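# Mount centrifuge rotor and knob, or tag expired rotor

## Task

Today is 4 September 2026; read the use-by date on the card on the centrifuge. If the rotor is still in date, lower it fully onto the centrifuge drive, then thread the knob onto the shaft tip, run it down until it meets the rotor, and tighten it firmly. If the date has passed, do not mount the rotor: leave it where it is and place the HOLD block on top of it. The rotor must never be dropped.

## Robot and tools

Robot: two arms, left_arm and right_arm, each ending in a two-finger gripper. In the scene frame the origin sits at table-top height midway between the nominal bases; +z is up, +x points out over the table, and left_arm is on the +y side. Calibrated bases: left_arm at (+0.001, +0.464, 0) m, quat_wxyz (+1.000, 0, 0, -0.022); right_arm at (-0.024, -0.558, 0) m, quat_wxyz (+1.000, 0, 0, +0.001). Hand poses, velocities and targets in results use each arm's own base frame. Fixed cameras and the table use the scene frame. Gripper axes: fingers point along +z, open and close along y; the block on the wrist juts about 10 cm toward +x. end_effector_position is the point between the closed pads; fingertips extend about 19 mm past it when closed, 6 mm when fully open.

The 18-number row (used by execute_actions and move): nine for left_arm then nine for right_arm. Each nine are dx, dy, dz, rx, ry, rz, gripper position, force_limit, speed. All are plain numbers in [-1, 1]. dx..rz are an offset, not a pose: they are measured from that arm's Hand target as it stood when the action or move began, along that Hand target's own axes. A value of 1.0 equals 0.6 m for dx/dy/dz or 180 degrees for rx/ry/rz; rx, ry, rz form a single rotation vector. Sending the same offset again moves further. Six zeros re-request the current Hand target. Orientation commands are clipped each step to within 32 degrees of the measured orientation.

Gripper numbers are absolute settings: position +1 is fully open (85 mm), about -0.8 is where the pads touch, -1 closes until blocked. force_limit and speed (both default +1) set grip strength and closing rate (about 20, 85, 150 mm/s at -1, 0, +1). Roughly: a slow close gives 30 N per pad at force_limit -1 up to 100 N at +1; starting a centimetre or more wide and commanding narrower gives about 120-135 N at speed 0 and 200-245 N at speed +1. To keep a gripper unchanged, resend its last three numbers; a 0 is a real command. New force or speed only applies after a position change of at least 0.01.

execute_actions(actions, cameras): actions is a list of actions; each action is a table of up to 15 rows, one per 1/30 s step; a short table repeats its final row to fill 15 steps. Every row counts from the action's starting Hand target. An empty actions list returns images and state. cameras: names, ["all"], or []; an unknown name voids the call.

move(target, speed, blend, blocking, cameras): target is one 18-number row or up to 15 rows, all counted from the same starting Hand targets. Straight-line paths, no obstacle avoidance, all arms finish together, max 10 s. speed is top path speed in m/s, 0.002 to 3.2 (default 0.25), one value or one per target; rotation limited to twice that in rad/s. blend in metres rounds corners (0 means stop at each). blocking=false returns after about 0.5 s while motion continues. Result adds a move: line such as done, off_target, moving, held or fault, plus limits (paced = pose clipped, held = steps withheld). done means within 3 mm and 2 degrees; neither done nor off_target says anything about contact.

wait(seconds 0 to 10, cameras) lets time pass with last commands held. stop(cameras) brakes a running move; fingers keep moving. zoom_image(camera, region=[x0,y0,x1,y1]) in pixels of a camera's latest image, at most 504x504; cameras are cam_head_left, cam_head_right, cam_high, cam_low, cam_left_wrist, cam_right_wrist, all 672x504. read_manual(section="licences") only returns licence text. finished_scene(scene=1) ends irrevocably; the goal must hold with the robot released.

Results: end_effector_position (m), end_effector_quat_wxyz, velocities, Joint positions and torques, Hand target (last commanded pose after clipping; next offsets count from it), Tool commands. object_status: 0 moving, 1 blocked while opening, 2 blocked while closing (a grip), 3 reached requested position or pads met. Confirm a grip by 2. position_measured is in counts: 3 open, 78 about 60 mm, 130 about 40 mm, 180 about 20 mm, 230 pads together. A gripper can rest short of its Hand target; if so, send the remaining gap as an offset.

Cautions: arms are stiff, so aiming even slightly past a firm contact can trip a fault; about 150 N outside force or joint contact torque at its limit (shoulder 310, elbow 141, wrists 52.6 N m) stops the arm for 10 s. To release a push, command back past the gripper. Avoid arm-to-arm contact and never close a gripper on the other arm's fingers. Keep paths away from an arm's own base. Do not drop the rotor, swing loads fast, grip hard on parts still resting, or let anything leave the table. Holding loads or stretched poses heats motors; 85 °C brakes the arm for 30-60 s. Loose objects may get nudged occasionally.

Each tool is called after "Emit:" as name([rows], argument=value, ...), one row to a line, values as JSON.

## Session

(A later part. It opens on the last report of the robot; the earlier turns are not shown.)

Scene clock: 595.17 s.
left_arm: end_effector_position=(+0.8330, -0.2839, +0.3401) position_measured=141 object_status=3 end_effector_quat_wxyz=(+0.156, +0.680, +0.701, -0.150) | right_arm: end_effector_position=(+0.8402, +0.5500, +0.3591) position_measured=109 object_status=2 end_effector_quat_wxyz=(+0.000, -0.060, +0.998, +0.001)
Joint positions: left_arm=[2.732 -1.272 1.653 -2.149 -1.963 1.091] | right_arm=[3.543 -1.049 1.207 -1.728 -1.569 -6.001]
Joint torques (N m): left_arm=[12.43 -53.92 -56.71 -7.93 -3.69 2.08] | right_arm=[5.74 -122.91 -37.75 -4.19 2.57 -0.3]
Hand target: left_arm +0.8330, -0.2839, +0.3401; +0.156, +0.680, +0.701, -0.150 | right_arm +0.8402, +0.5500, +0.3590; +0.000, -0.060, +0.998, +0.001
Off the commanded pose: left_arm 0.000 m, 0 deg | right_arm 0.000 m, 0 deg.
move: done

Emit:
move(target=[0,0,0,0,0,0,-0.1,0.5,-1, 0,0,0.0033,0,0,0,-1,-0.2,-1], speed=0.01)

Emit:
move(target=[0,0,0,0,0,0,-0.1,0.5,-1, 0,0,0.0033,0,0,0,-1,-0.2,-1], speed=0.01)

Emit:
move(target=[0,0,0,0,0,0,-0.1,0.5,-1, 0,0,0.0033,0,0,0,-1,-0.2,-1], speed=0.01)

Scene clock: 596.63 s.
left_arm: end_effector_position=(+0.8330, -0.2839, +0.3401) position_measured=141 object_status=3 end_effector_quat_wxyz=(+0.156, +0.680, +0.701, -0.150) | right_arm: end_effector_position=(+0.8402, +0.5500, +0.3571) position_measured=109 object_status=2 end_effector_quat_wxyz=(+0.000, -0.060, +0.998, +0.001)
Joint positions: left_arm=[2.732 -1.272 1.653 -2.149 -1.963 1.091] | right_arm=[3.543 -1.049 1.21 -1.732 -1.569 -6.001]
Joint torques (N m): left_arm=[11.34 -53.44 -57.48 -7.77 -3.31 2.17] | right_arm=[5.52 -122.39 -39.06 -4.66 2.75 1.91]
Hand target: left_arm +0.8330, -0.2839, +0.3401; +0.156, +0.680, +0.701, -0.150 | right_arm +0.8402, +0.5500, +0.3570; +0.000, -0.060, +0.998, +0.001
Off the commanded pose: left_arm 0.000 m, 0 deg | right_arm 0.000 m, 0 deg.
move: done

Scene clock: 597.33 s.
left_arm: end_effector_position=(+0.8330, -0.2839, +0.3401) position_measured=141 object_status=3 end_effector_quat_wxyz=(+0.156, +0.680, +0.701, -0.150) | right_arm: end_effector_position=(+0.8402, +0.5500, +0.3552) position_measured=109 object_status=2 end_effector_quat_wxyz=(+0.000, -0.060, +0.998, +0.001)
Joint positions: left_arm=[2.732 -1.272 1.653 -2.149 -1.963 1.091] | right_arm=[3.543 -1.048 1.212 -1.735 -1.569 -6.001]
Joint torques (N m): left_arm=[11.19 -54.13 -56.47 -7.99 -3.46 1.86] | right_arm=[6.15 -123.2 -37.79 -4.4 2.78 2.1]
Hand target: left_arm +0.8330, -0.2839, +0.3401; +0.156, +0.680, +0.701, -0.150 | right_arm +0.8402, +0.5500, +0.3551; +0.000, -0.060, +0.998, +0.001
Off the commanded pose: left_arm 0.000 m, 0 deg | right_arm 0.000 m, 0 deg.
move: done

Scene clock: 598.03 s.
left_arm: end_effector_position=(+0.8330, -0.2839, +0.3401) position_measured=141 object_status=3 end_effector_quat_wxyz=(+0.156, +0.680, +0.701, -0.150) | right_arm: end_effector_position=(+0.8402, +0.5500, +0.3532) position_measured=109 object_status=2 end_effector_quat_wxyz=(+0.000, -0.060, +0.998, +0.001)
Joint positions: left_arm=[2.732 -1.272 1.653 -2.149 -1.963 1.091] | right_arm=[3.543 -1.048 1.215 -1.738 -1.569 -6.001]
Joint torques (N m): left_arm=[10.85 -54.8 -57.27 -8.09 -3.27 2.11] | right_arm=[6.77 -123.71 -37.59 -4.02 2.87 2.48]
Hand target: left_arm +0.8330, -0.2839, +0.3401; +0.156, +0.680, +0.701, -0.150 | right_arm +0.8402, +0.5500, +0.3531; +0.000, -0.060, +0.998, +0.001
Off the commanded pose: left_arm 0.000 m, 0 deg | right_arm 0.000 m, 0 deg.
move: done

Emit:
move(target=[0,0,0,0,0,0,-0.1,0.5,-1, 0,0,0.0033,0,0,0,-1,-0.2,-1], speed=0.01)

Emit:
move(target=[0,0,0,0,0,0,-0.1,0.5,-1, 0,0,0.0033,0,0,0,-1,-0.2,-1], speed=0.01)

Emit:
move(target=[0,0,0,0,0,0,-0.1,0.5,-1, 0,0,0.0033,0,0,0,-1,-0.2,-1], speed=0.01, cameras=["cam_right_wrist"])

Emit:
zoom_image(camera="cam_right_wrist", region=[290, 140, 450, 260])

Scene clock: 599.63 s.
left_arm: end_effector_position=(+0.8330, -0.2839, +0.3401) position_measured=141 object_status=3 end_effector_quat_wxyz=(+0.156, +0.680, +0.701, -0.150) | right_arm: end_effector_position=(+0.8402, +0.5500, +0.3512) position_measured=109 object_status=2 end_effector_quat_wxyz=(+0.000, -0.060, +0.998, +0.001)
Joint positions: left_arm=[2.732 -1.272 1.653 -2.149 -1.963 1.091] | right_arm=[3.543 -1.047 1.217 -1.741 -1.569 -6.001]
Joint torques (N m): left_arm=[12.08 -54.35 -56.53 -7.91 -3.67 1.95] | right_arm=[7.17 -123.29 -38.89 -4.24 2.9 2.44]
Hand target: left_arm +0.8330, -0.2839, +0.3401; +0.156, +0.680, +0.701, -0.150 | right_arm +0.8402, +0.5500, +0.3511; +0.000, -0.060, +0.998, +0.001
Off the commanded pose: left_arm 0.000 m, 0 deg | right_arm 0.000 m, 0 deg.
move: done

Scene clock: 600.33 s.
left_arm: end_effector_position=(+0.8330, -0.2839, +0.3401) position_measured=141 object_status=3 end_effector_quat_wxyz=(+0.156, +0.680, +0.701, -0.150) | right_arm: end_effector_position=(+0.8402, +0.5500, +0.3492) position_measured=109 object_status=2 end_effector_quat_wxyz=(+0.000, -0.060, +0.998, +0.001)
Joint positions: left_arm=[2.732 -1.272 1.653 -2.149 -1.963 1.091] | right_arm=[3.543 -1.047 1.22 -1.744 -1.569 -6.001]
Joint torques (N m): left_arm=[11.12 -54.83 -57.2 -7.71 -3.67 2.02] | right_arm=[7.25 -122.72 -39.25 -4.23 3.03 2.54]
Hand target: left_arm +0.8330, -0.2839, +0.3401; +0.156, +0.680, +0.701, -0.150 | right_arm +0.8402, +0.5500, +0.3491; +0.000, -0.060, +0.998, +0.001
Off the commanded pose: left_arm 0.000 m, 0 deg | right_arm 0.000 m, 0 deg.
move: done

Scene clock: 601.03 s.
left_arm: end_effector_position=(+0.8330, -0.2839, +0.3401) position_measured=141 object_status=3 end_effector_quat_wxyz=(+0.156, +0.680, +0.701, -0.150) | right_arm: end_effector_position=(+0.8402, +0.5500, +0.3473) position_measured=109 object_status=2 end_effector_quat_wxyz=(+0.000, -0.060, +0.998, +0.001)
Joint positions: left_arm=[2.732 -1.272 1.653 -2.149 -1.963 1.091] | right_arm=[3.543 -1.046 1.223 -1.748 -1.569 -6.001]
Joint torques (N m): left_arm=[11.08 -55.75 -56.31 -7.81 -3.36 2.12] | right_arm=[7.07 -124.6 -37.1 -4.46 2.9 2.31]
Hand target: left_arm +0.8330, -0.2839, +0.3401; +0.156, +0.680, +0.701, -0.150 | right_arm +0.8402, +0.5500, +0.3471; +0.000, -0.060, +0.998, +0.001
Off the commanded pose: left_arm 0.000 m, 0 deg | right_arm 0.000 m, 0 deg.
move: done
Images, in order (width x height): cam_right_wrist 672x504.

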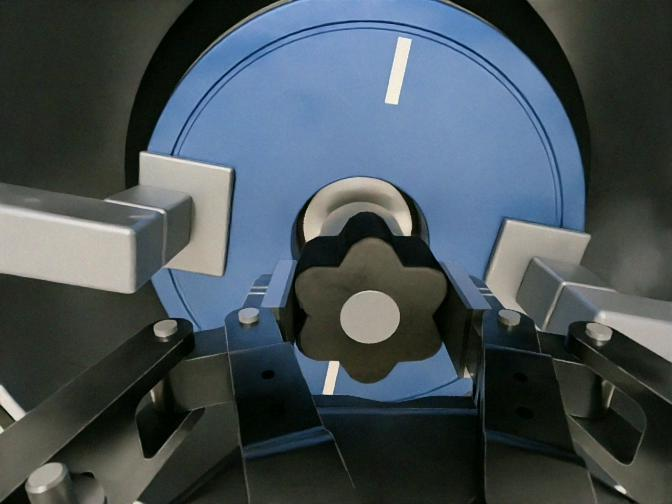

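Scaled by 3.150 from the camera's 672x504 image, which has a finer 960x720 frame.

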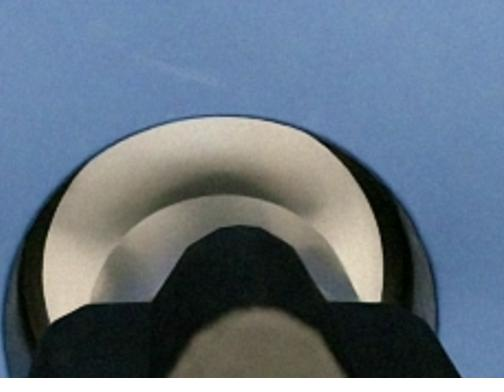

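Emit:
move(target=[0,0,0,0,0,0,-0.1,0.5,-1, 0,0,0.0033,0,0,0,-1,-0.2,-1], speed=0.01)

Emit:
move(target=[0,0,0,0,0,0,-0.1,0.5,-1, 0,0,0.0033,0,0,0,-1,-0.2,-1], speed=0.01)

Emit:
move(target=[0,0,0,0,0,0,-0.1,0.5,-1, 0,0,0.0033,0,0,0,-1,-0.2,-1], speed=0.01)

Scene clock: 602.97 s.
left_arm: end_effector_position=(+0.8330, -0.2839, +0.3401) position_measured=141 object_status=3 end_effector_quat_wxyz=(+0.156, +0.680, +0.701, -0.150) | right_arm: end_effector_position=(+0.8402, +0.5500, +0.3453) position_measured=109 object_status=2 end_effector_quat_wxyz=(+0.000, -0.060, +0.998, +0.001)
Joint positions: left_arm=[2.732 -1.272 1.653 -2.149 -1.963 1.091] | right_arm=[3.543 -1.045 1.225 -1.751 -1.569 -6.001]
Joint torques (N m): left_arm=[9.74 -53.72 -56.63 -7.86 -3.42 1.75] | right_arm=[7.8 -123.57 -38.51 -4.89 2.56 2.19]
Hand target: left_arm +0.8330, -0.2839, +0.3401; +0.156, +0.680, +0.701, -0.150 | right_arm +0.8402, +0.5500, +0.3452; +0.000, -0.060, +0.998, +0.001
Off the commanded pose: left_arm 0.000 m, 0 deg | right_arm 0.000 m, 0 deg.
move: done

Scene clock: 603.67 s.
left_arm: end_effector_position=(+0.8330, -0.2839, +0.3401) position_measured=141 object_status=3 end_effector_quat_wxyz=(+0.156, +0.680, +0.701, -0.150) | right_arm: end_effector_position=(+0.8402, +0.5500, +0.3433) position_measured=109 object_status=2 end_effector_quat_wxyz=(+0.000, -0.060, +0.998, +0.001)
Joint positions: left_arm=[2.732 -1.272 1.653 -2.149 -1.963 1.091] | right_arm=[3.543 -1.045 1.228 -1.754 -1.569 -6.001]
Joint torques (N m): left_arm=[11.07 -54.5 -56.84 -8.02 -3.56 1.62] | right_arm=[7.13 -119.18 -38.19 -4.46 2.76 2.45]
Hand target: left_arm +0.8330, -0.2839, +0.3401; +0.156, +0.680, +0.701, -0.150 | right_arm +0.8402, +0.5500, +0.3432; +0.000, -0.060, +0.998, +0.001
Off the commanded pose: left_arm 0.000 m, 0 deg | right_arm 0.000 m, 0 deg.
move: done

Scene clock: 604.43 s.
left_arm: end_effector_position=(+0.8330, -0.2839, +0.3401) position_measured=141 object_status=3 end_effector_quat_wxyz=(+0.156, +0.680, +0.701, -0.150) | right_arm: end_effector_position=(+0.8401, +0.5500, +0.3406) position_measured=109 object_status=2 end_effector_quat_wxyz=(-0.001, -0.060, +0.998, +0.001)
Joint positions: left_arm=[2.732 -1.272 1.653 -2.149 -1.963 1.091] | right_arm=[3.543 -1.044 1.231 -1.757 -1.569 -6.001]
Joint torques (N m): left_arm=[10.84 -53.27 -56.71 -7.58 -3.49 1.84] | right_arm=[7.39 -140.3 -45.93 -4.9 2.72 2.53]
Hand target: left_arm +0.8330, -0.2839, +0.3401; +0.156, +0.680, +0.701, -0.150 | right_arm +0.8402, +0.5500, +0.3412; +0.000, -0.060, +0.998, +0.001
Off the commanded pose: left_arm 0.000 m, 0 deg | right_arm 0.001 m, 0 deg.
move: done

Emit:
wait(seconds=0.1, cameras=["cam_right_wrist", "cam_high"])

Emit:
zoom_image(camera="cam_right_wrist", region=[290, 140, 450, 260])

Scene clock: 605.37 s.
left_arm: end_effector_position=(+0.8330, -0.2839, +0.3401) position_measured=141 object_status=3 end_effector_quat_wxyz=(+0.156, +0.680, +0.701, -0.150) | right_arm: end_effector_position=(+0.8402, +0.5500, +0.3412) position_measured=109 object_status=2 end_effector_quat_wxyz=(+0.000, -0.060, +0.998, +0.001)
Joint positions: left_arm=[2.732 -1.272 1.653 -2.149 -1.963 1.091] | right_arm=[3.543 -1.044 1.23 -1.757 -1.569 -6.001]
Joint torques (N m): left_arm=[11.72 -54.85 -56.29 -7.62 -3.62 1.66] | right_arm=[9.1 -167.24 -51.74 -5.31 2.56 2.51]
Hand target: left_arm +0.8330, -0.2839, +0.3401; +0.156, +0.680, +0.701, -0.150 | right_arm +0.8402, +0.5500, +0.3412; +0.000, -0.060, +0.998, +0.001
Tool commands: left_gripper/position=-0.1 left_gripper/force_limit=+0.5 left_gripper/speed=-1.0 right_gripper/position=-1.0 right_gripper/force_limit=-0.2 right_gripper/speed=-1.0
Off the commanded pose: left_arm 0.000 m, 0 deg | right_arm 0.000 m, 0 deg.
wait: 0.10 s; at rest from the start
Images, in order (width x height): cam_high 672x504, cam_right_wrist 672x504.

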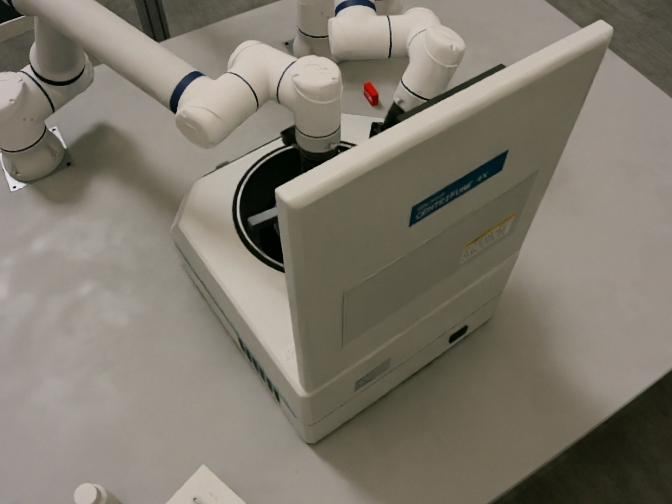

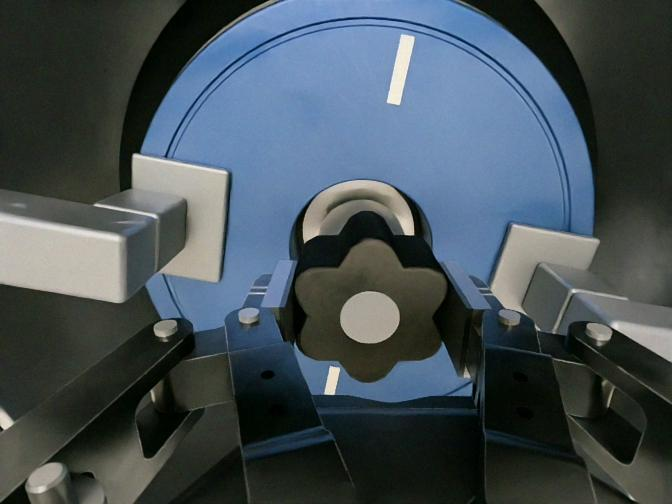

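Scaled by 3.150 from the camera's 672x504 image, which has a finer 960x720 frame.

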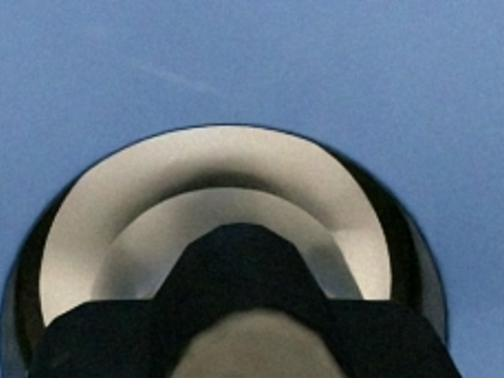

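Emit:
move(target=[0,0,0,0,0,0,-0.1,0.5,-1, 0,0,0.0025,0,0,0,-1,-0.2,-1], speed=0.01)

Emit:
move(target=[0,0,0,0,0,0,-0.1,0.5,-1, 0,0,0.0025,0,0,0,-1,-0.2,-1], speed=0.01)

Scene clock: 608.03 s.
left_arm: end_effector_position=(+0.8330, -0.2839, +0.3401) position_measured=141 object_status=3 end_effector_quat_wxyz=(+0.156, +0.680, +0.701, -0.150) | right_arm: end_effector_position=(+0.8402, +0.5500, +0.3398) position_measured=109 object_status=2 end_effector_quat_wxyz=(+0.000, -0.060, +0.998, +0.001)
Joint positions: left_arm=[2.732 -1.272 1.653 -2.149 -1.963 1.091] | right_arm=[3.543 -1.044 1.232 -1.76 -1.569 -6.001]
Joint torques (N m): left_arm=[12.06 -56.76 -57.19 -7.66 -3.49 1.65] | right_arm=[9.21 -120.23 -38.81 -5.3 2.79 2.23]
Hand target: left_arm +0.8330, -0.2839, +0.3401; +0.156, +0.680, +0.701, -0.150 | right_arm +0.8402, +0.5500, +0.3397; +0.000, -0.060, +0.998, +0.001
Off the commanded pose: left_arm 0.000 m, 0 deg | right_arm 0.000 m, 0 deg.
move: done

Scene clock: 608.73 s.
left_arm: end_effector_position=(+0.8330, -0.2839, +0.3401) position_measured=141 object_status=3 end_effector_quat_wxyz=(+0.156, +0.680, +0.701, -0.150) | right_arm: end_effector_position=(+0.8402, +0.5500, +0.3383) position_measured=109 object_status=2 end_effector_quat_wxyz=(+0.000, -0.060, +0.998, +0.001)
Joint positions: left_arm=[2.732 -1.272 1.653 -2.149 -1.963 1.091] | right_arm=[3.543 -1.043 1.234 -1.762 -1.569 -6.001]
Joint torques (N m): left_arm=[11.51 -54.62 -56.91 -7.43 -3.57 1.86] | right_arm=[8.76 -118.95 -38.82 -5.89 2.61 2.74]
Hand target: left_arm +0.8330, -0.2839, +0.3401; +0.156, +0.680, +0.701, -0.150 | right_arm +0.8402, +0.5500, +0.3382; +0.000, -0.060, +0.998, +0.001
Off the commanded pose: left_arm 0.000 m, 0 deg | right_arm 0.000 m, 0 deg.
move: done

Emit:
move(target=[0,0,0,0,0,0,-0.1,0.5,-1, 0,0,0.0025,0,0,0,-1,-0.2,-1], speed=0.01)

Emit:
move(target=[0,0,0,0,0,0,-0.1,0.5,-1, 0,0,0.0025,0,0,0,-1,-0.2,-1], speed=0.01)

Emit:
move(target=[0,0,0,0,0,0,-0.1,0.5,-1, 0,0,0.0025,0,0,0,-1,-0.2,-1], speed=0.01, cameras=["cam_right_wrist"])

Emit:
zoom_image(camera="cam_right_wrist", region=[270, 160, 470, 310])

Scene clock: 610.37 s.
left_arm: end_effector_position=(+0.8330, -0.2839, +0.3401) position_measured=141 object_status=3 end_effector_quat_wxyz=(+0.156, +0.680, +0.701, -0.150) | right_arm: end_effector_position=(+0.8402, +0.5500, +0.3368) position_measured=109 object_status=2 end_effector_quat_wxyz=(+0.000, -0.060, +0.998, +0.001)
Joint positions: left_arm=[2.732 -1.272 1.653 -2.149 -1.963 1.091] | right_arm=[3.543 -1.043 1.236 -1.764 -1.569 -6.001]
Joint torques (N m): left_arm=[10.77 -55.79 -57.07 -7.55 -3.78 1.69] | right_arm=[8.65 -118.78 -39.93 -5.62 2.59 2.38]
Hand target: left_arm +0.8330, -0.2839, +0.3401; +0.156, +0.680, +0.701, -0.150 | right_arm +0.8402, +0.5500, +0.3367; +0.000, -0.060, +0.998, +0.001
Off the commanded pose: left_arm 0.000 m, 0 deg | right_arm 0.000 m, 0 deg.
move: done

Scene clock: 611.07 s.
left_arm: end_effector_position=(+0.8330, -0.2839, +0.3401) position_measured=141 object_status=3 end_effector_quat_wxyz=(+0.156, +0.680, +0.701, -0.150) | right_arm: end_effector_position=(+0.8402, +0.5500, +0.3353) position_measured=109 object_status=2 end_effector_quat_wxyz=(+0.000, -0.060, +0.998, +0.001)
Joint positions: left_arm=[2.732 -1.272 1.653 -2.149 -1.963 1.091] | right_arm=[3.543 -1.042 1.238 -1.767 -1.569 -6.001]
Joint torques (N m): left_arm=[10.22 -54.88 -56.03 -7.64 -3.14 1.66] | right_arm=[11.21 -118.52 -39.72 -5.75 2.69 2.38]
Hand target: left_arm +0.8330, -0.2839, +0.3401; +0.156, +0.680, +0.701, -0.150 | right_arm +0.8402, +0.5500, +0.3352; +0.000, -0.060, +0.998, +0.001
Off the commanded pose: left_arm 0.000 m, 0 deg | right_arm 0.000 m, 0 deg.
move: done

Scene clock: 611.77 s.
left_arm: end_effector_position=(+0.8330, -0.2839, +0.3401) position_measured=141 object_status=3 end_effector_quat_wxyz=(+0.156, +0.680, +0.701, -0.150) | right_arm: end_effector_position=(+0.8402, +0.5500, +0.3340) position_measured=109 object_status=2 end_effector_quat_wxyz=(+0.000, -0.060, +0.998, +0.001)
Joint positions: left_arm=[2.732 -1.272 1.653 -2.149 -1.963 1.091] | right_arm=[3.543 -1.042 1.24 -1.769 -1.569 -6.001]
Joint torques (N m): left_arm=[10.79 -55.53 -57.11 -7.68 -3.61 1.44] | right_arm=[8.67 -87.83 -30.4 -6.09 2.63 2.23]
Hand target: left_arm +0.8330, -0.2839, +0.3401; +0.156, +0.680, +0.701, -0.150 | right_arm +0.8402, +0.5500, +0.3337; +0.000, -0.060, +0.998, +0.001
Off the commanded pose: left_arm 0.000 m, 0 deg | right_arm 0.000 m, 0 deg.
move: done
Images, in order (width x height): cam_right_wrist 672x504.

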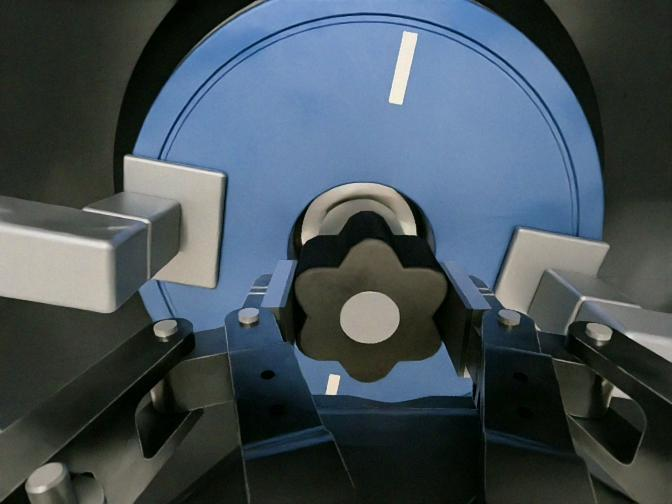

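Scaled by 2.520 from the camera's 672x504 image, which has a finer 960x720 frame.

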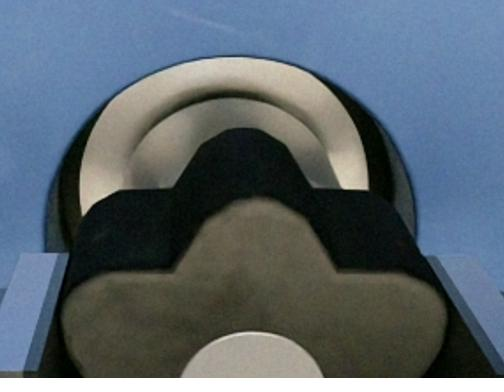

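Emit:
move(target=[0,0,0,0,0,0,-0.1,0.5,-1, 0,0,0,0,0,0.6667,-1,-0.2,-1], speed=0.5)

Emit:
move(target=[0,0,0,0,0,0,-0.1,0.5,-1, 0,0,0.0005,0,0,0.6667,-1,-0.2,-1], speed=0.5)

Scene clock: 617.33 s.
left_arm: end_effector_position=(+0.8330, -0.2839, +0.3401) position_measured=141 object_status=3 end_effector_quat_wxyz=(+0.156, +0.680, +0.701, -0.150) | right_arm: end_effector_position=(+0.8402, +0.5500, +0.3337) position_measured=109 object_status=2 end_effector_quat_wxyz=(-0.001, +0.835, +0.551, +0.000)
Joint positions: left_arm=[2.732 -1.272 1.653 -2.149 -1.963 1.091] | right_arm=[3.543 -1.042 1.24 -1.769 -1.569 -3.907]
Joint torques (N m): left_arm=[9.79 -55.29 -59.18 -5.53 -3.69 1.4] | right_arm=[5.42 -97.06 -35.73 3.91 -3.28 2.58]
Hand target: left_arm +0.8330, -0.2839, +0.3401; +0.156, +0.680, +0.701, -0.150 | right_arm +0.8402, +0.5500, +0.3337; -0.001, +0.835, +0.551, +0.000
Off the commanded pose: left_arm 0.000 m, 0 deg | right_arm 0.000 m, 0 deg.
move: done

Scene clock: 620.30 s.
left_arm: end_effector_position=(+0.8330, -0.2839, +0.3401) position_measured=141 object_status=3 end_effector_quat_wxyz=(+0.156, +0.680, +0.701, -0.150) | right_arm: end_effector_position=(+0.8402, +0.5500, +0.3334) position_measured=109 object_status=2 end_effector_quat_wxyz=(-0.001, +0.894, -0.448, -0.001)
Joint positions: left_arm=[2.732 -1.272 1.653 -2.149 -1.963 1.091] | right_arm=[3.543 -1.042 1.24 -1.77 -1.569 -1.812]
Joint torques (N m): left_arm=[6.02 -55.58 -60.04 -4.45 -3.32 1.47] | right_arm=[32.01 -97.16 -33.69 5.04 3.22 3.04]
Hand target: left_arm +0.8330, -0.2839, +0.3401; +0.156, +0.680, +0.701, -0.150 | right_arm +0.8402, +0.5500, +0.3334; -0.001, +0.894, -0.448, -0.001
Off the commanded pose: left_arm 0.000 m, 0 deg | right_arm 0.000 m, 0 deg.
move: done

Emit:
move(target=[0,0,0,0,0,0,-0.1,0.5,-1, 0,0,0.0007,0,0,0.6667,-1,-0.2,-1], speed=0.6)

Emit:
move(target=[0,0,0,0,0,0,-0.1,0.5,-1, 0,0,0.0007,0,0,0.6667,-1,-0.2,-1], speed=0.6, cameras=["cam_right_wrist"])

Emit:
zoom_image(camera="cam_right_wrist", region=[270, 160, 470, 310])

Scene clock: 625.13 s.
left_arm: end_effector_position=(+0.8330, -0.2839, +0.3401) position_measured=141 object_status=3 end_effector_quat_wxyz=(+0.156, +0.680, +0.701, -0.150) | right_arm: end_effector_position=(+0.8402, +0.5500, +0.3330) position_measured=109 object_status=2 end_effector_quat_wxyz=(+0.000, -0.060, +0.998, +0.001)
Joint positions: left_arm=[2.732 -1.272 1.653 -2.149 -1.963 1.091] | right_arm=[3.543 -1.041 1.241 -1.77 -1.569 0.282]
Joint torques (N m): left_arm=[0.16 -55.6 -62.45 -4.64 -3.43 1.33] | right_arm=[7.46 -99.51 -54.1 -5.09 -0.56 3.4]
Hand target: left_arm +0.8330, -0.2839, +0.3401; +0.156, +0.680, +0.701, -0.150 | right_arm +0.8402, +0.5500, +0.3330; +0.000, -0.059, +0.998, +0.001
Off the commanded pose: left_arm 0.000 m, 0 deg | right_arm 0.000 m, 0 deg.
move: done

Scene clock: 627.80 s.
left_arm: end_effector_position=(+0.8330, -0.2839, +0.3401) position_measured=141 object_status=3 end_effector_quat_wxyz=(+0.156, +0.680, +0.701, -0.150) | right_arm: end_effector_position=(+0.8402, +0.5500, +0.3326) position_measured=109 object_status=2 end_effector_quat_wxyz=(-0.001, +0.835, +0.551, +0.000)
Joint positions: left_arm=[2.732 -1.272 1.653 -2.149 -1.963 1.091] | right_arm=[3.543 -1.041 1.241 -1.771 -1.569 2.377]
Joint torques (N m): left_arm=[-0.01 -53.76 -62.85 -4.36 -2.72 1.08] | right_arm=[-2.09 -163.24 -46.43 7.54 -5.61 4.46]
Hand target: left_arm +0.8330, -0.2839, +0.3401; +0.156, +0.680, +0.701, -0.150 | right_arm +0.8402, +0.5500, +0.3326; -0.001, +0.835, +0.550, +0.000
Off the commanded pose: left_arm 0.000 m, 0 deg | right_arm 0.000 m, 0 deg.
move: done
Images, in order (width x height): cam_right_wrist 672x504.

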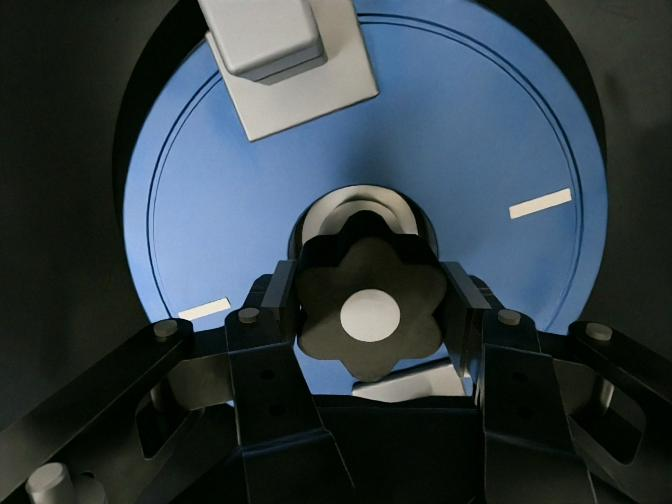

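Scaled by 2.520 from the camera's 672x504 image, which has a finer 960x720 frame.

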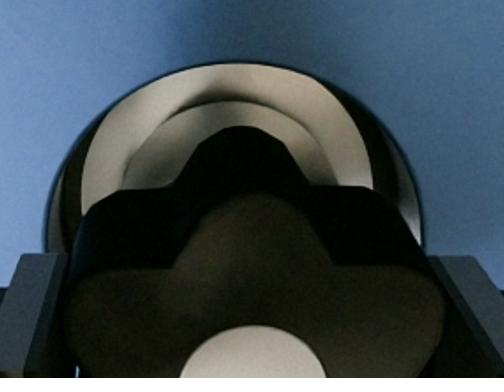

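Emit:
move(target=[0,0,0,0,0,0,-0.1,0.5,-1, 0,0,0.0015,0,0,0.5667,-1,-0.2,-1], speed=0.6)

Emit:
move(target=[0,0,0,0,0,0,-0.1,0.5,-1, 0,0,0.0015,0,0,0.5667,-1,-0.2,-1], speed=0.6)

Scene clock: 631.57 s.
left_arm: end_effector_position=(+0.8330, -0.2839, +0.3401) position_measured=141 object_status=3 end_effector_quat_wxyz=(+0.156, +0.680, +0.701, -0.150) | right_arm: end_effector_position=(+0.8402, +0.5500, +0.3317) position_measured=109 object_status=2 end_effector_quat_wxyz=(-0.001, +0.953, -0.302, -0.001)
Joint positions: left_arm=[2.732 -1.272 1.653 -2.149 -1.963 1.091] | right_arm=[3.543 -1.041 1.243 -1.773 -1.569 4.157]
Joint torques (N m): left_arm=[-5.29 -54.59 -63.5 -4.54 -1.35 0.95] | right_arm=[41.11 -148.34 -47.55 5.26 4.29 3.8]
Hand target: left_arm +0.8330, -0.2839, +0.3401; +0.156, +0.680, +0.701, -0.150 | right_arm +0.8402, +0.5500, +0.3317; -0.001, +0.953, -0.302, -0.001
Off the commanded pose: left_arm 0.000 m, 0 deg | right_arm 0.000 m, 0 deg.
move: done

Scene clock: 633.97 s.
left_arm: end_effector_position=(+0.8330, -0.2839, +0.3401) position_measured=141 object_status=3 end_effector_quat_wxyz=(+0.156, +0.680, +0.701, -0.150) | right_arm: end_effector_position=(+0.8402, +0.5500, +0.3308) position_measured=109 object_status=2 end_effector_quat_wxyz=(+0.000, -0.365, +0.931, +0.001)
Joint positions: left_arm=[2.732 -1.272 1.653 -2.149 -1.963 1.091] | right_arm=[3.543 -1.041 1.244 -1.774 -1.569 5.937]
Joint torques (N m): left_arm=[-8.13 -55.61 -65.65 -4.75 -0.11 1.14] | right_arm=[23.32 -114.84 -55.64 -3.73 2.7 3.82]
Hand target: left_arm +0.8330, -0.2839, +0.3401; +0.156, +0.680, +0.701, -0.150 | right_arm +0.8402, +0.5500, +0.3308; +0.000, -0.365, +0.931, +0.001
Off the commanded pose: left_arm 0.000 m, 0 deg | right_arm 0.000 m, 0 deg.
move: done

Emit:
move([
  [0,0,0,0,0,0,-0.1,0.5,-1, 0,0,0,0,0,0,0.7,-0.2,-0.5],
  [0,0,0,0,0,0,-0.1,0.5,-1, 0,0,0,0,0,-0.9167,0.7,-0.2,-0.5],
  [0,0,0,0,0,0,-0.1,0.5,-1, 0,0,0,0,0,0.1667,0.7,-0.2,-0.5],
  [0,0,0,0,0,0,-0.1,0.5,-1, 0,0,0,0,0,-0.75,0.7,-0.2,-0.5],
  [0,0,0,0,0,0,-0.1,0.5,-1, 0,0,0,0,0,0.3333,0.7,-0.2,-0.5],
], speed=1.2, blend=[0, 0.02, 0.02, 0.02, 0], cameras=["cam_right_wrist"])

Emit:
zoom_image(camera="cam_right_wrist", region=[230, 160, 510, 410])

Scene clock: 645.90 s.
left_arm: end_effector_position=(+0.8330, -0.2839, +0.3401) position_measured=141 object_status=3 end_effector_quat_wxyz=(+0.156, +0.680, +0.701, -0.150) | right_arm: end_effector_position=(+0.8402, +0.5500, +0.3308) position_measured=41 object_status=3 end_effector_quat_wxyz=(+0.000, +0.150, +0.989, +0.001)
Joint positions: left_arm=[2.732 -1.272 1.653 -2.149 -1.963 1.091] | right_arm=[3.543 -1.041 1.244 -1.774 -1.569 -5.581]
Joint torques (N m): left_arm=[-13.87 -54.99 -68.76 -4.65 0.27 0.72] | right_arm=[-8.26 -117.34 -47.27 0.8 2.54 -3.47]
Hand target: left_arm +0.8330, -0.2839, +0.3401; +0.156, +0.680, +0.701, -0.150 | right_arm +0.8402, +0.5500, +0.3308; +0.000, +0.150, +0.989, +0.001
Off the commanded pose: left_arm 0.000 m, 0 deg | right_arm 0.000 m, 0 deg.
move: done
Images, in order (width x height): cam_right_wrist 672x504.

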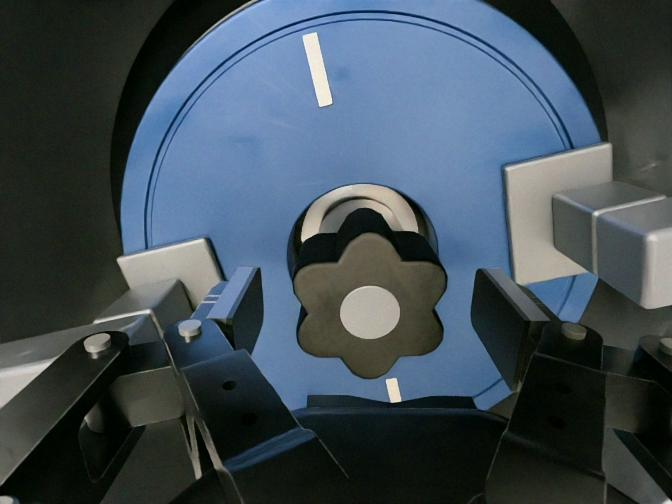

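Scaled by 1.800 from the camera's 672x504 image, which has a finer 960x720 frame.

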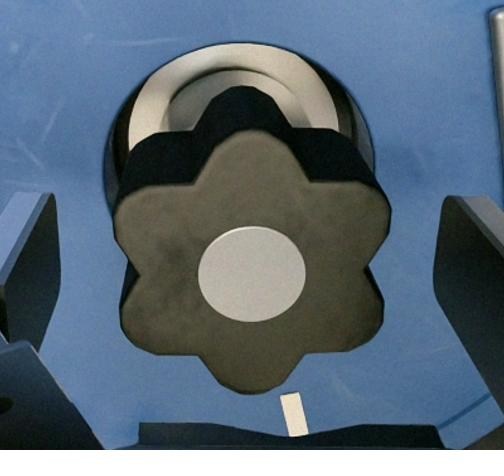

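Emit:
move([
  [0,0,0,0,0,0,-0.1,0.5,-1, 0,0,0,0,0,0.0139,0.7,-0.2,-0.5],
  [0,0,0,0,0,0,-0.1,0.5,-1, 0,0,0,0,0,0.0139,-1,-0.2,-1],
  [0,0,0,0,0,0,-0.1,0.5,-1, 0,0,0.0017,0,0,0.9167,-1,-0.2,-1],
  [0,0,0,0,0,0,-0.1,0.5,-1, 0,0,0.0034,0,0,-0.1667,-1,-0.2,-1],
], speed=0.8, blend=[0, 0, 0.02, 0])

Emit:
move([
  [0,0,0,0,0,0,-0.1,0.5,-1, 0,0,0.0008,0,0,0.4444,-1,-0.2,-1],
  [0,0,0,0,0,0,-0.1,0.5,-1, 0,0,0.0016,0,0,0.8889,-1,-0.2,-1],
], speed=0.8, blend=[0.02, 0])

Scene clock: 655.77 s.
left_arm: end_effector_position=(+0.8330, -0.2839, +0.3401) position_measured=141 object_status=3 end_effector_quat_wxyz=(+0.156, +0.680, +0.701, -0.150) | right_arm: end_effector_position=(+0.8402, +0.5500, +0.3287) position_measured=107 object_status=2 end_effector_quat_wxyz=(+0.000, -0.112, +0.994, +0.001) end_effector_velocity=(+0.000, +0.000, -0.001) end_effector_angular_velocity=(-0.001, +0.001, -0.005)
Joint positions: left_arm=[2.732 -1.272 1.653 -2.149 -1.963 1.091] | right_arm=[3.543 -1.04 1.246 -1.777 -1.569 0.178]
Joint velocities: left_arm=[within noise] | right_arm=[0.001 0.001 0.001 0 0 0.005]
Joint torques (N m): left_arm=[-14.32 -53.71 -72.09 -4.69 0.35 0.33] | right_arm=[12.49 -131.3 -51.7 -0.14 -0.39 3.03]
Hand target: left_arm +0.8330, -0.2839, +0.3401; +0.156, +0.680, +0.701, -0.150 | right_arm +0.8402, +0.5500, +0.3287; +0.000, -0.111, +0.994, +0.001
Off the commanded pose: left_arm 0.000 m, 0 deg | right_arm 0.000 m, 0 deg.
move: done

Scene clock: 658.53 s.
left_arm: end_effector_position=(+0.8330, -0.2839, +0.3402) position_measured=141 object_status=3 end_effector_quat_wxyz=(+0.156, +0.680, +0.701, -0.150) | right_arm: end_effector_position=(+0.8402, +0.5500, +0.3278) position_measured=108 object_status=2 end_effector_quat_wxyz=(-0.001, +0.959, +0.282, +0.000)
Joint positions: left_arm=[2.732 -1.272 1.653 -2.149 -1.963 1.091] | right_arm=[3.543 -1.04 1.247 -1.779 -1.569 2.97]
Joint torques (N m): left_arm=[-13.24 -57.83 -81.64 -4.68 1.62 0.18] | right_arm=[16.11 -114.24 -45.46 1.42 0.51 4.6]
Hand target: left_arm +0.8330, -0.2839, +0.3401; +0.156, +0.680, +0.701, -0.150 | right_arm +0.8402, +0.5500, +0.3278; -0.001, +0.959, +0.282, +0.000
Off the commanded pose: left_arm 0.000 m, 0 deg | right_arm 0.000 m, 0 deg.
move: done

Emit:
move([
  [0,0,0,0,0,0,-0.1,0.5,-1, 0,0,0.0008,0,0,0.4444,-1,-0.2,-1],
  [0,0,0,0,0,0,-0.1,0.5,-1, 0,0,0.0017,0,0,0.9167,-1,-0.2,-1],
], speed=0.8, blend=[0.02, 0], cameras=["cam_right_wrist", "cam_left_wrist"])

Emit:
zoom_image(camera="cam_right_wrist", region=[230, 160, 510, 410])

Scene clock: 664.03 s.
left_arm: end_effector_position=(+0.8329, -0.2839, +0.3401) position_measured=141 object_status=3 end_effector_quat_wxyz=(+0.156, +0.680, +0.701, -0.150) | right_arm: end_effector_position=(+0.8402, +0.5500, +0.3267) position_measured=108 object_status=2 end_effector_quat_wxyz=(+0.000, -0.405, +0.914, +0.001)
Joint positions: left_arm=[2.732 -1.272 1.653 -2.149 -1.963 1.091] | right_arm=[3.543 -1.039 1.249 -1.78 -1.569 5.85]
Joint torques (N m): left_arm=[-12.72 -85.89 -49.74 0.54 -5.28 -0.2] | right_arm=[12.19 -95 -36.1 3.23 0.11 9.34]
Hand target: left_arm +0.8330, -0.2839, +0.3401; +0.156, +0.680, +0.701, -0.150 | right_arm +0.8402, +0.5500, +0.3267; +0.000, -0.405, +0.914, +0.001
Off the commanded pose: left_arm 0.000 m, 0 deg | right_arm 0.000 m, 0 deg.
move: done
Images, in order (width x height): cam_left_wrist 672x504, cam_right_wrist 672x504.

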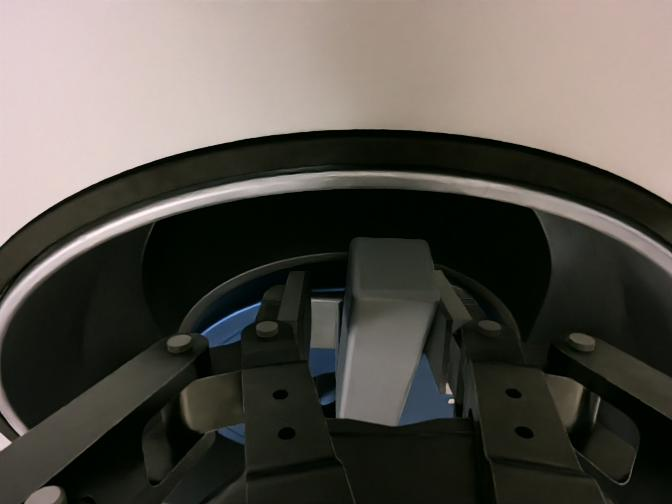

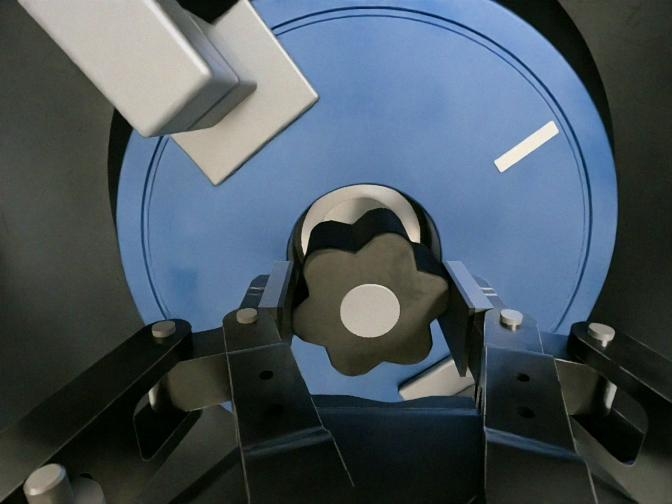

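Scaled by 1.800 from the camera's 672x504 image, which has a finer 960x720 frame.

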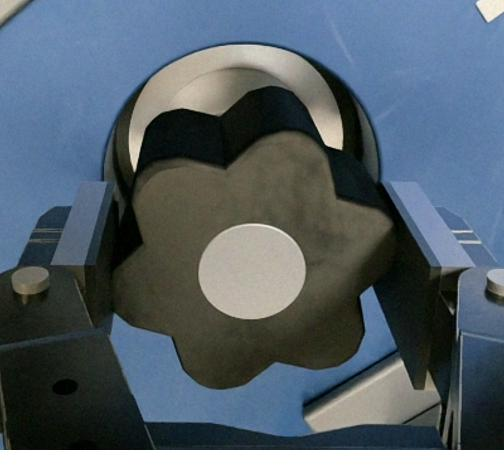

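Emit:
move([
  [0,0,0,0,0,0,-0.1,0.5,-1, 0,0,0,0,0,0,0.7,-0.2,-0.7],
  [0,0,0,0,0,0,-0.1,0.5,-1, 0,0,0,0,0,-0.9139,0.7,-0.2,-0.7],
  [0,0,0,0,0,0,-0.1,0.5,-1, 0,0,0,0,0,-0.9139,-1,0.5,-1],
], speed=1.0, cameras=["cam_right_wrist"])

Emit:
zoom_image(camera="cam_right_wrist", region=[230, 160, 510, 410])

Emit:
move(target=[0,0,0,0,0,0,-0.1,0.5,-1, 0,0,0,0,0,0.1667,-1,0.5,-1], speed=0.3, cameras=["cam_right_wrist"])

Emit:
zoom_image(camera="cam_right_wrist", region=[230, 160, 510, 410])

Scene clock: 675.80 s.
left_arm: end_effector_position=(+0.8330, -0.2839, +0.3401) position_measured=141 object_status=3 end_effector_quat_wxyz=(+0.156, +0.680, +0.701, -0.150) | right_arm: end_effector_position=(+0.8402, +0.5500, +0.3268) position_measured=111 object_status=0 end_effector_quat_wxyz=(-0.001, +0.961, +0.278, +0.000)
Joint positions: left_arm=[2.732 -1.272 1.653 -2.149 -1.963 1.091] | right_arm=[3.543 -1.039 1.249 -1.78 -1.569 2.979]
Joint torques (N m): left_arm=[-12.48 -70.94 -66.32 -6.21 -1.99 -0.68] | right_arm=[16.5 -132.36 -38.21 -0.19 2.6 -2.71]
Hand target: left_arm +0.8330, -0.2839, +0.3401; +0.156, +0.680, +0.701, -0.150 | right_arm +0.8402, +0.5500, +0.3267; -0.001, +0.961, +0.278, +0.000
Off the commanded pose: left_arm 0.000 m, 0 deg | right_arm 0.000 m, 0 deg.
move: done
Images, in order (width x height): cam_right_wrist 672x504.

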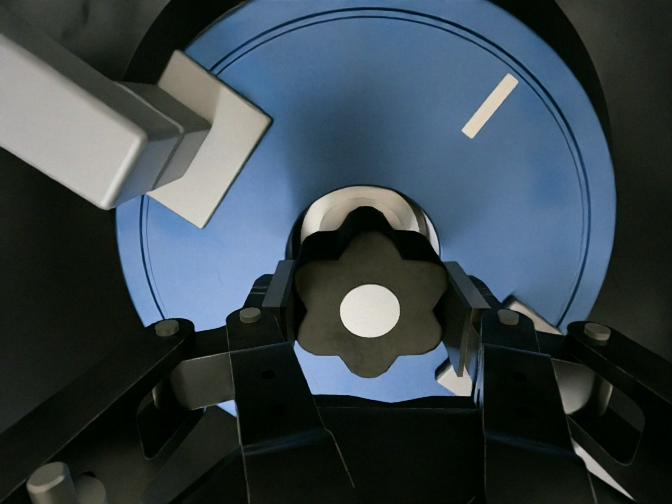

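Scaled by 1.800 from the camera's 672x504 image, which has a finer 960x720 frame.

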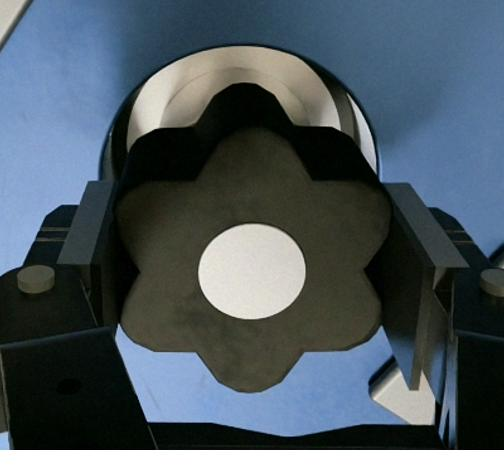

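Scene clock: 677.40 s.
left_arm: end_effector_position=(+0.8330, -0.2839, +0.3401) position_measured=141 object_status=3 end_effector_quat_wxyz=(+0.156, +0.680, +0.701, -0.150) | right_arm: end_effector_position=(+0.8402, +0.5500, +0.3268) position_measured=111 object_status=2 end_effector_quat_wxyz=(-0.001, +1.000, +0.020, +0.000)
Joint positions: left_arm=[2.732 -1.272 1.653 -2.149 -1.963 1.091] | right_arm=[3.543 -1.039 1.249 -1.78 -1.569 3.503]
Joint torques (N m): left_arm=[-11.61 -105.65 -17.62 14.02 -12.71 -0.54] | right_arm=[6.83 -78.81 -35.53 1.99 1.66 18.59]
Hand target: left_arm +0.8330, -0.2839, +0.3401; +0.156, +0.680, +0.701, -0.150 | right_arm +0.8402, +0.5500, +0.3267; -0.001, +1.000, +0.020, +0.000
Off the commanded pose: left_arm 0.000 m, 0 deg | right_arm 0.000 m, 0 deg.
move: done
Images, in order (width x height): cam_right_wrist 672x504.

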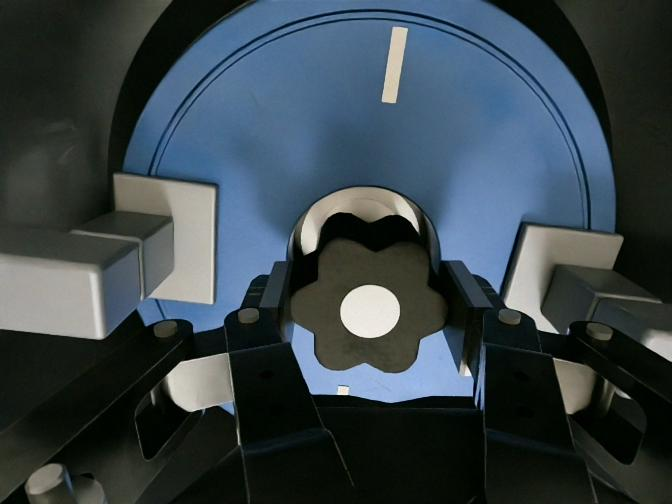

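Scaled by 1.800 from the camera's 672x504 image, which has a finer 960x720 frame.

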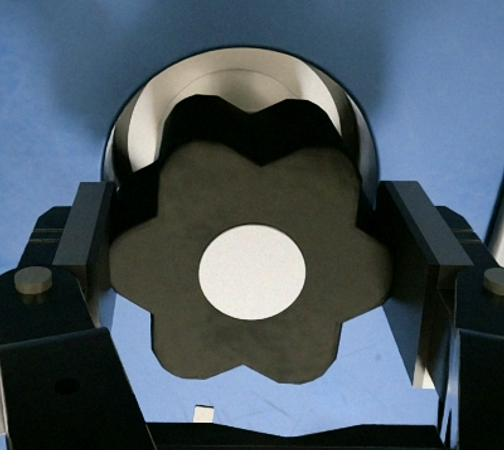

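Emit:
move([
  [0,0,0,0,0,0,-0.1,0.5,-1, 0,0,0,0,0,0,0.7,-0.2,-1],
  [0,0,0,0,0,0,-0.1,0.5,-1, 0,0,-0.1,0,0,0,0.7,-0.2,-1],
  [0,0,0,0,0,0,-0.1,0.5,-1, 0.05,0,-0.2,0,0,0,0.7,-0.2,-1],
], speed=0.25, cameras=["cam_right_wrist", "cam_head_left", "cam_head_right"])

Emit:
zoom_image(camera="cam_right_wrist", region=[260, 180, 480, 380])

Scene clock: 686.87 s.
left_arm: end_effector_position=(+0.8330, -0.2839, +0.3401) position_measured=141 object_status=3 end_effector_quat_wxyz=(+0.156, +0.680, +0.701, -0.150) | right_arm: end_effector_position=(+0.8701, +0.5510, +0.4466) position_measured=41 object_status=3 end_effector_quat_wxyz=(-0.001, +1.000, +0.020, +0.000) end_effector_velocity=(+0.000, +0.001, +0.002) end_effector_angular_velocity=(+0.000, -0.001, +0.002)
Joint positions: left_arm=[2.732 -1.272 1.653 -2.149 -1.963 1.091] | right_arm=[3.532 -1.013 0.997 -1.554 -1.569 3.493]
Joint velocities: left_arm=[within noise] | right_arm=[0.001 0.001 -0.006 0.004 0 -0.001]
Joint torques (N m): left_arm=[-13.66 -48.93 -81.35 -7.48 3.32 -0.63] | right_arm=[-9.02 -120.28 -48.79 0.48 -0.56 -3.71]
Hand target: left_arm +0.8330, -0.2839, +0.3401; +0.156, +0.680, +0.701, -0.150 | right_arm +0.8702, +0.5510, +0.4467; -0.001, +1.000, +0.020, +0.000
Off the commanded pose: left_arm 0.000 m, 0 deg | right_arm 0.000 m, 0 deg.
move: done
Images, in order (width x height): cam_head_left 672x504, cam_head_right 672x504, cam_right_wrist 672x504.

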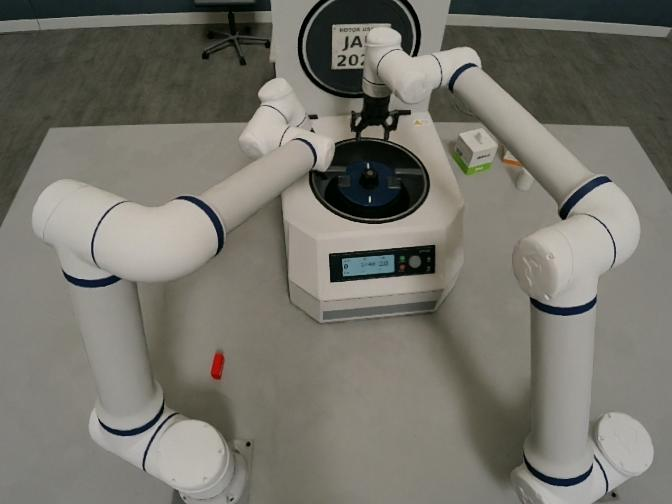

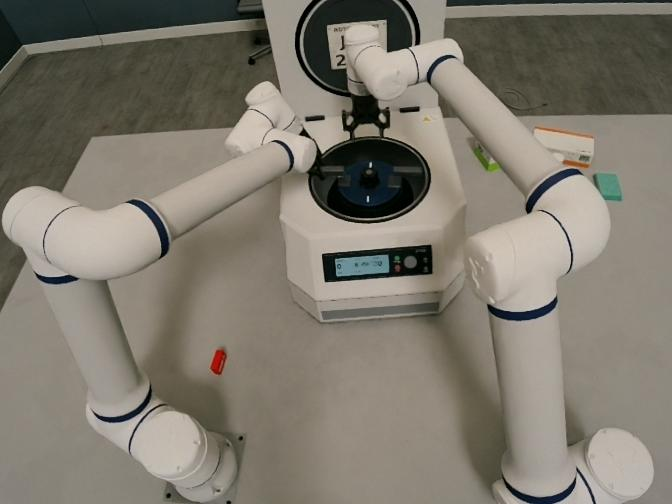

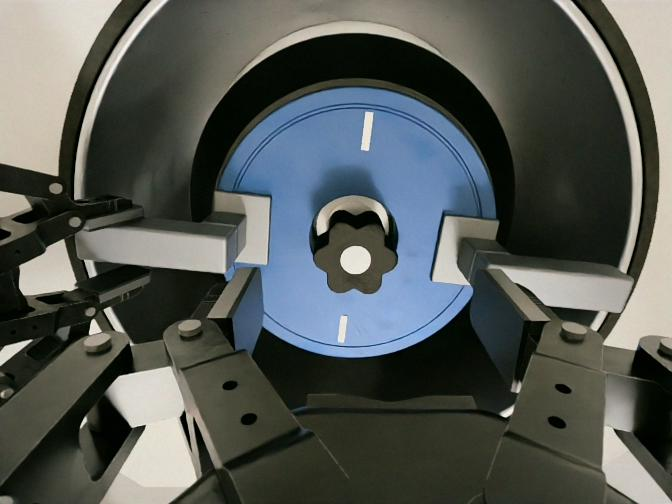

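Scaled by 2.291 from the camera's 672x504 image, which has a finer 960x720 frame.

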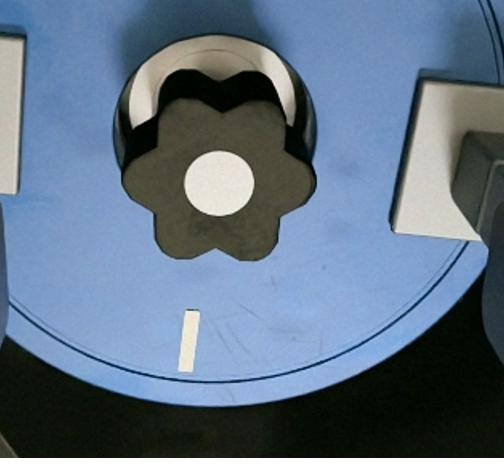

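Emit:
zoom_image(camera="cam_right_wrist", region=[305, 185, 405, 260])

Emit:
zoom_image(camera="cam_head_left", region=[310, 130, 430, 220])

Emit:
zoom_image(camera="cam_head_right", region=[310, 130, 430, 220])

Scaled by 5.040 from the camera's 672x504 image, which has a finer 960x720 frame.

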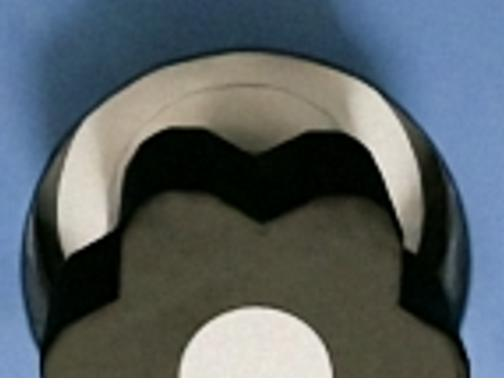

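Scaled by 4.200 from the camera's 672x504 image, which has a finer 960x720 frame.

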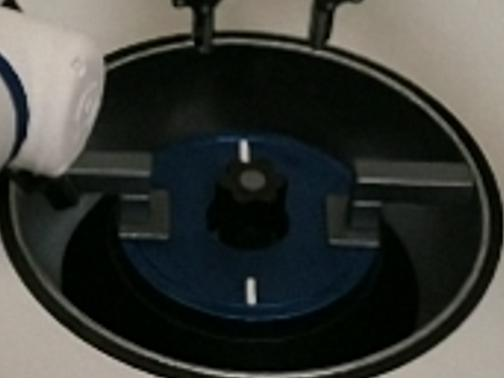

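Scaled by 4.200 from the camera's 672x504 image, which has a finer 960x720 frame.

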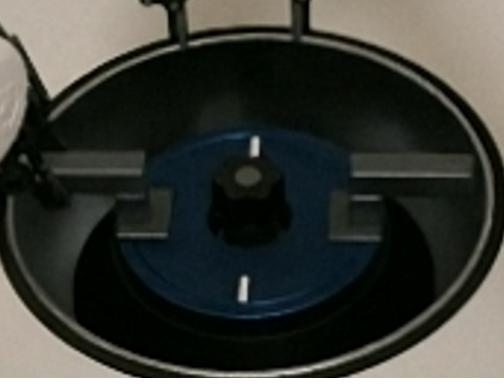

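Emit:
move([
  [0,0,0,0,0,0,0.5,0.5,-1, 0,0,0,0,0,0,0.7,-0.2,-1],
  [0,0,-0.06,0,0,0,0.5,0.5,-1, 0,0,0,0,0,0,0.7,-0.2,-1],
  [0,0,-0.25,0,0,0,0.5,0.5,-1, 0,0,0,0,0,0,0.7,-0.2,-1],
], speed=[0.1, 0.1, 0.3], blend=[0, 0.01, 0], cameras=["cam_right_wrist", "cam_left_wrist"])

Emit:
zoom_image(camera="cam_right_wrist", region=[305, 185, 405, 260])

Emit:
zoom_image(camera="cam_left_wrist", region=[200, 50, 472, 254])

Scene clock: 698.60 s.
left_arm: end_effector_position=(+0.8309, -0.2206, +0.4759) position_measured=66 object_status=3 end_effector_quat_wxyz=(+0.156, +0.680, +0.701, -0.150) | right_arm: end_effector_position=(+0.8702, +0.5510, +0.4467) position_measured=41 object_status=3 end_effector_quat_wxyz=(-0.001, +1.000, +0.020, +0.000)
Joint positions: left_arm=[2.803 -1.352 1.503 -1.889 -1.975 1.166] | right_arm=[3.532 -1.013 0.996 -1.554 -1.569 3.492]
Joint torques (N m): left_arm=[12.19 -72.26 -84.27 -3.49 -3.97 2.84] | right_arm=[-7.28 -121.06 -48.94 0.42 -0.92 -3.3]
Hand target: left_arm +0.8309, -0.2206, +0.4761; +0.156, +0.680, +0.701, -0.150 | right_arm +0.8702, +0.5510, +0.4467; -0.001, +1.000, +0.020, +0.000
Off the commanded pose: left_arm 0.000 m, 0 deg | right_arm 0.000 m, 0 deg.
move: done
Images, in order (width x height): cam_left_wrist 672x504, cam_right_wrist 672x504.

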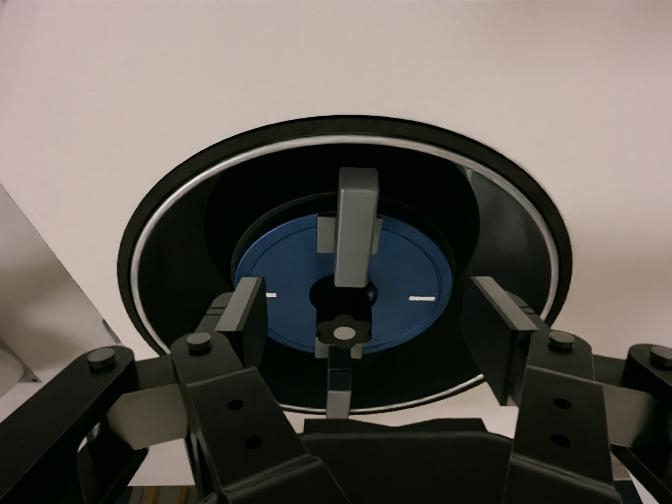

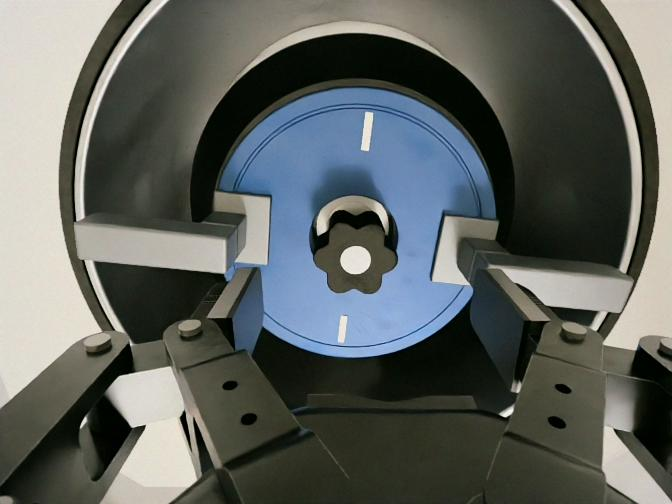

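Scaled by 5.040 from the camera's 672x504 image, which has a finer 960x720 frame.

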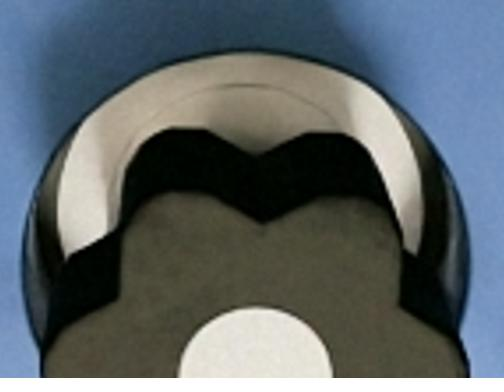

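Scaled by 1.853 from the camera's 672x504 image, which has a finer 960x720 frame.

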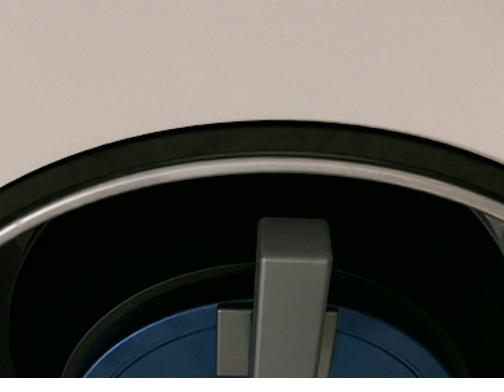

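Emit:
finished_scene()

The scene is finished: the task was done.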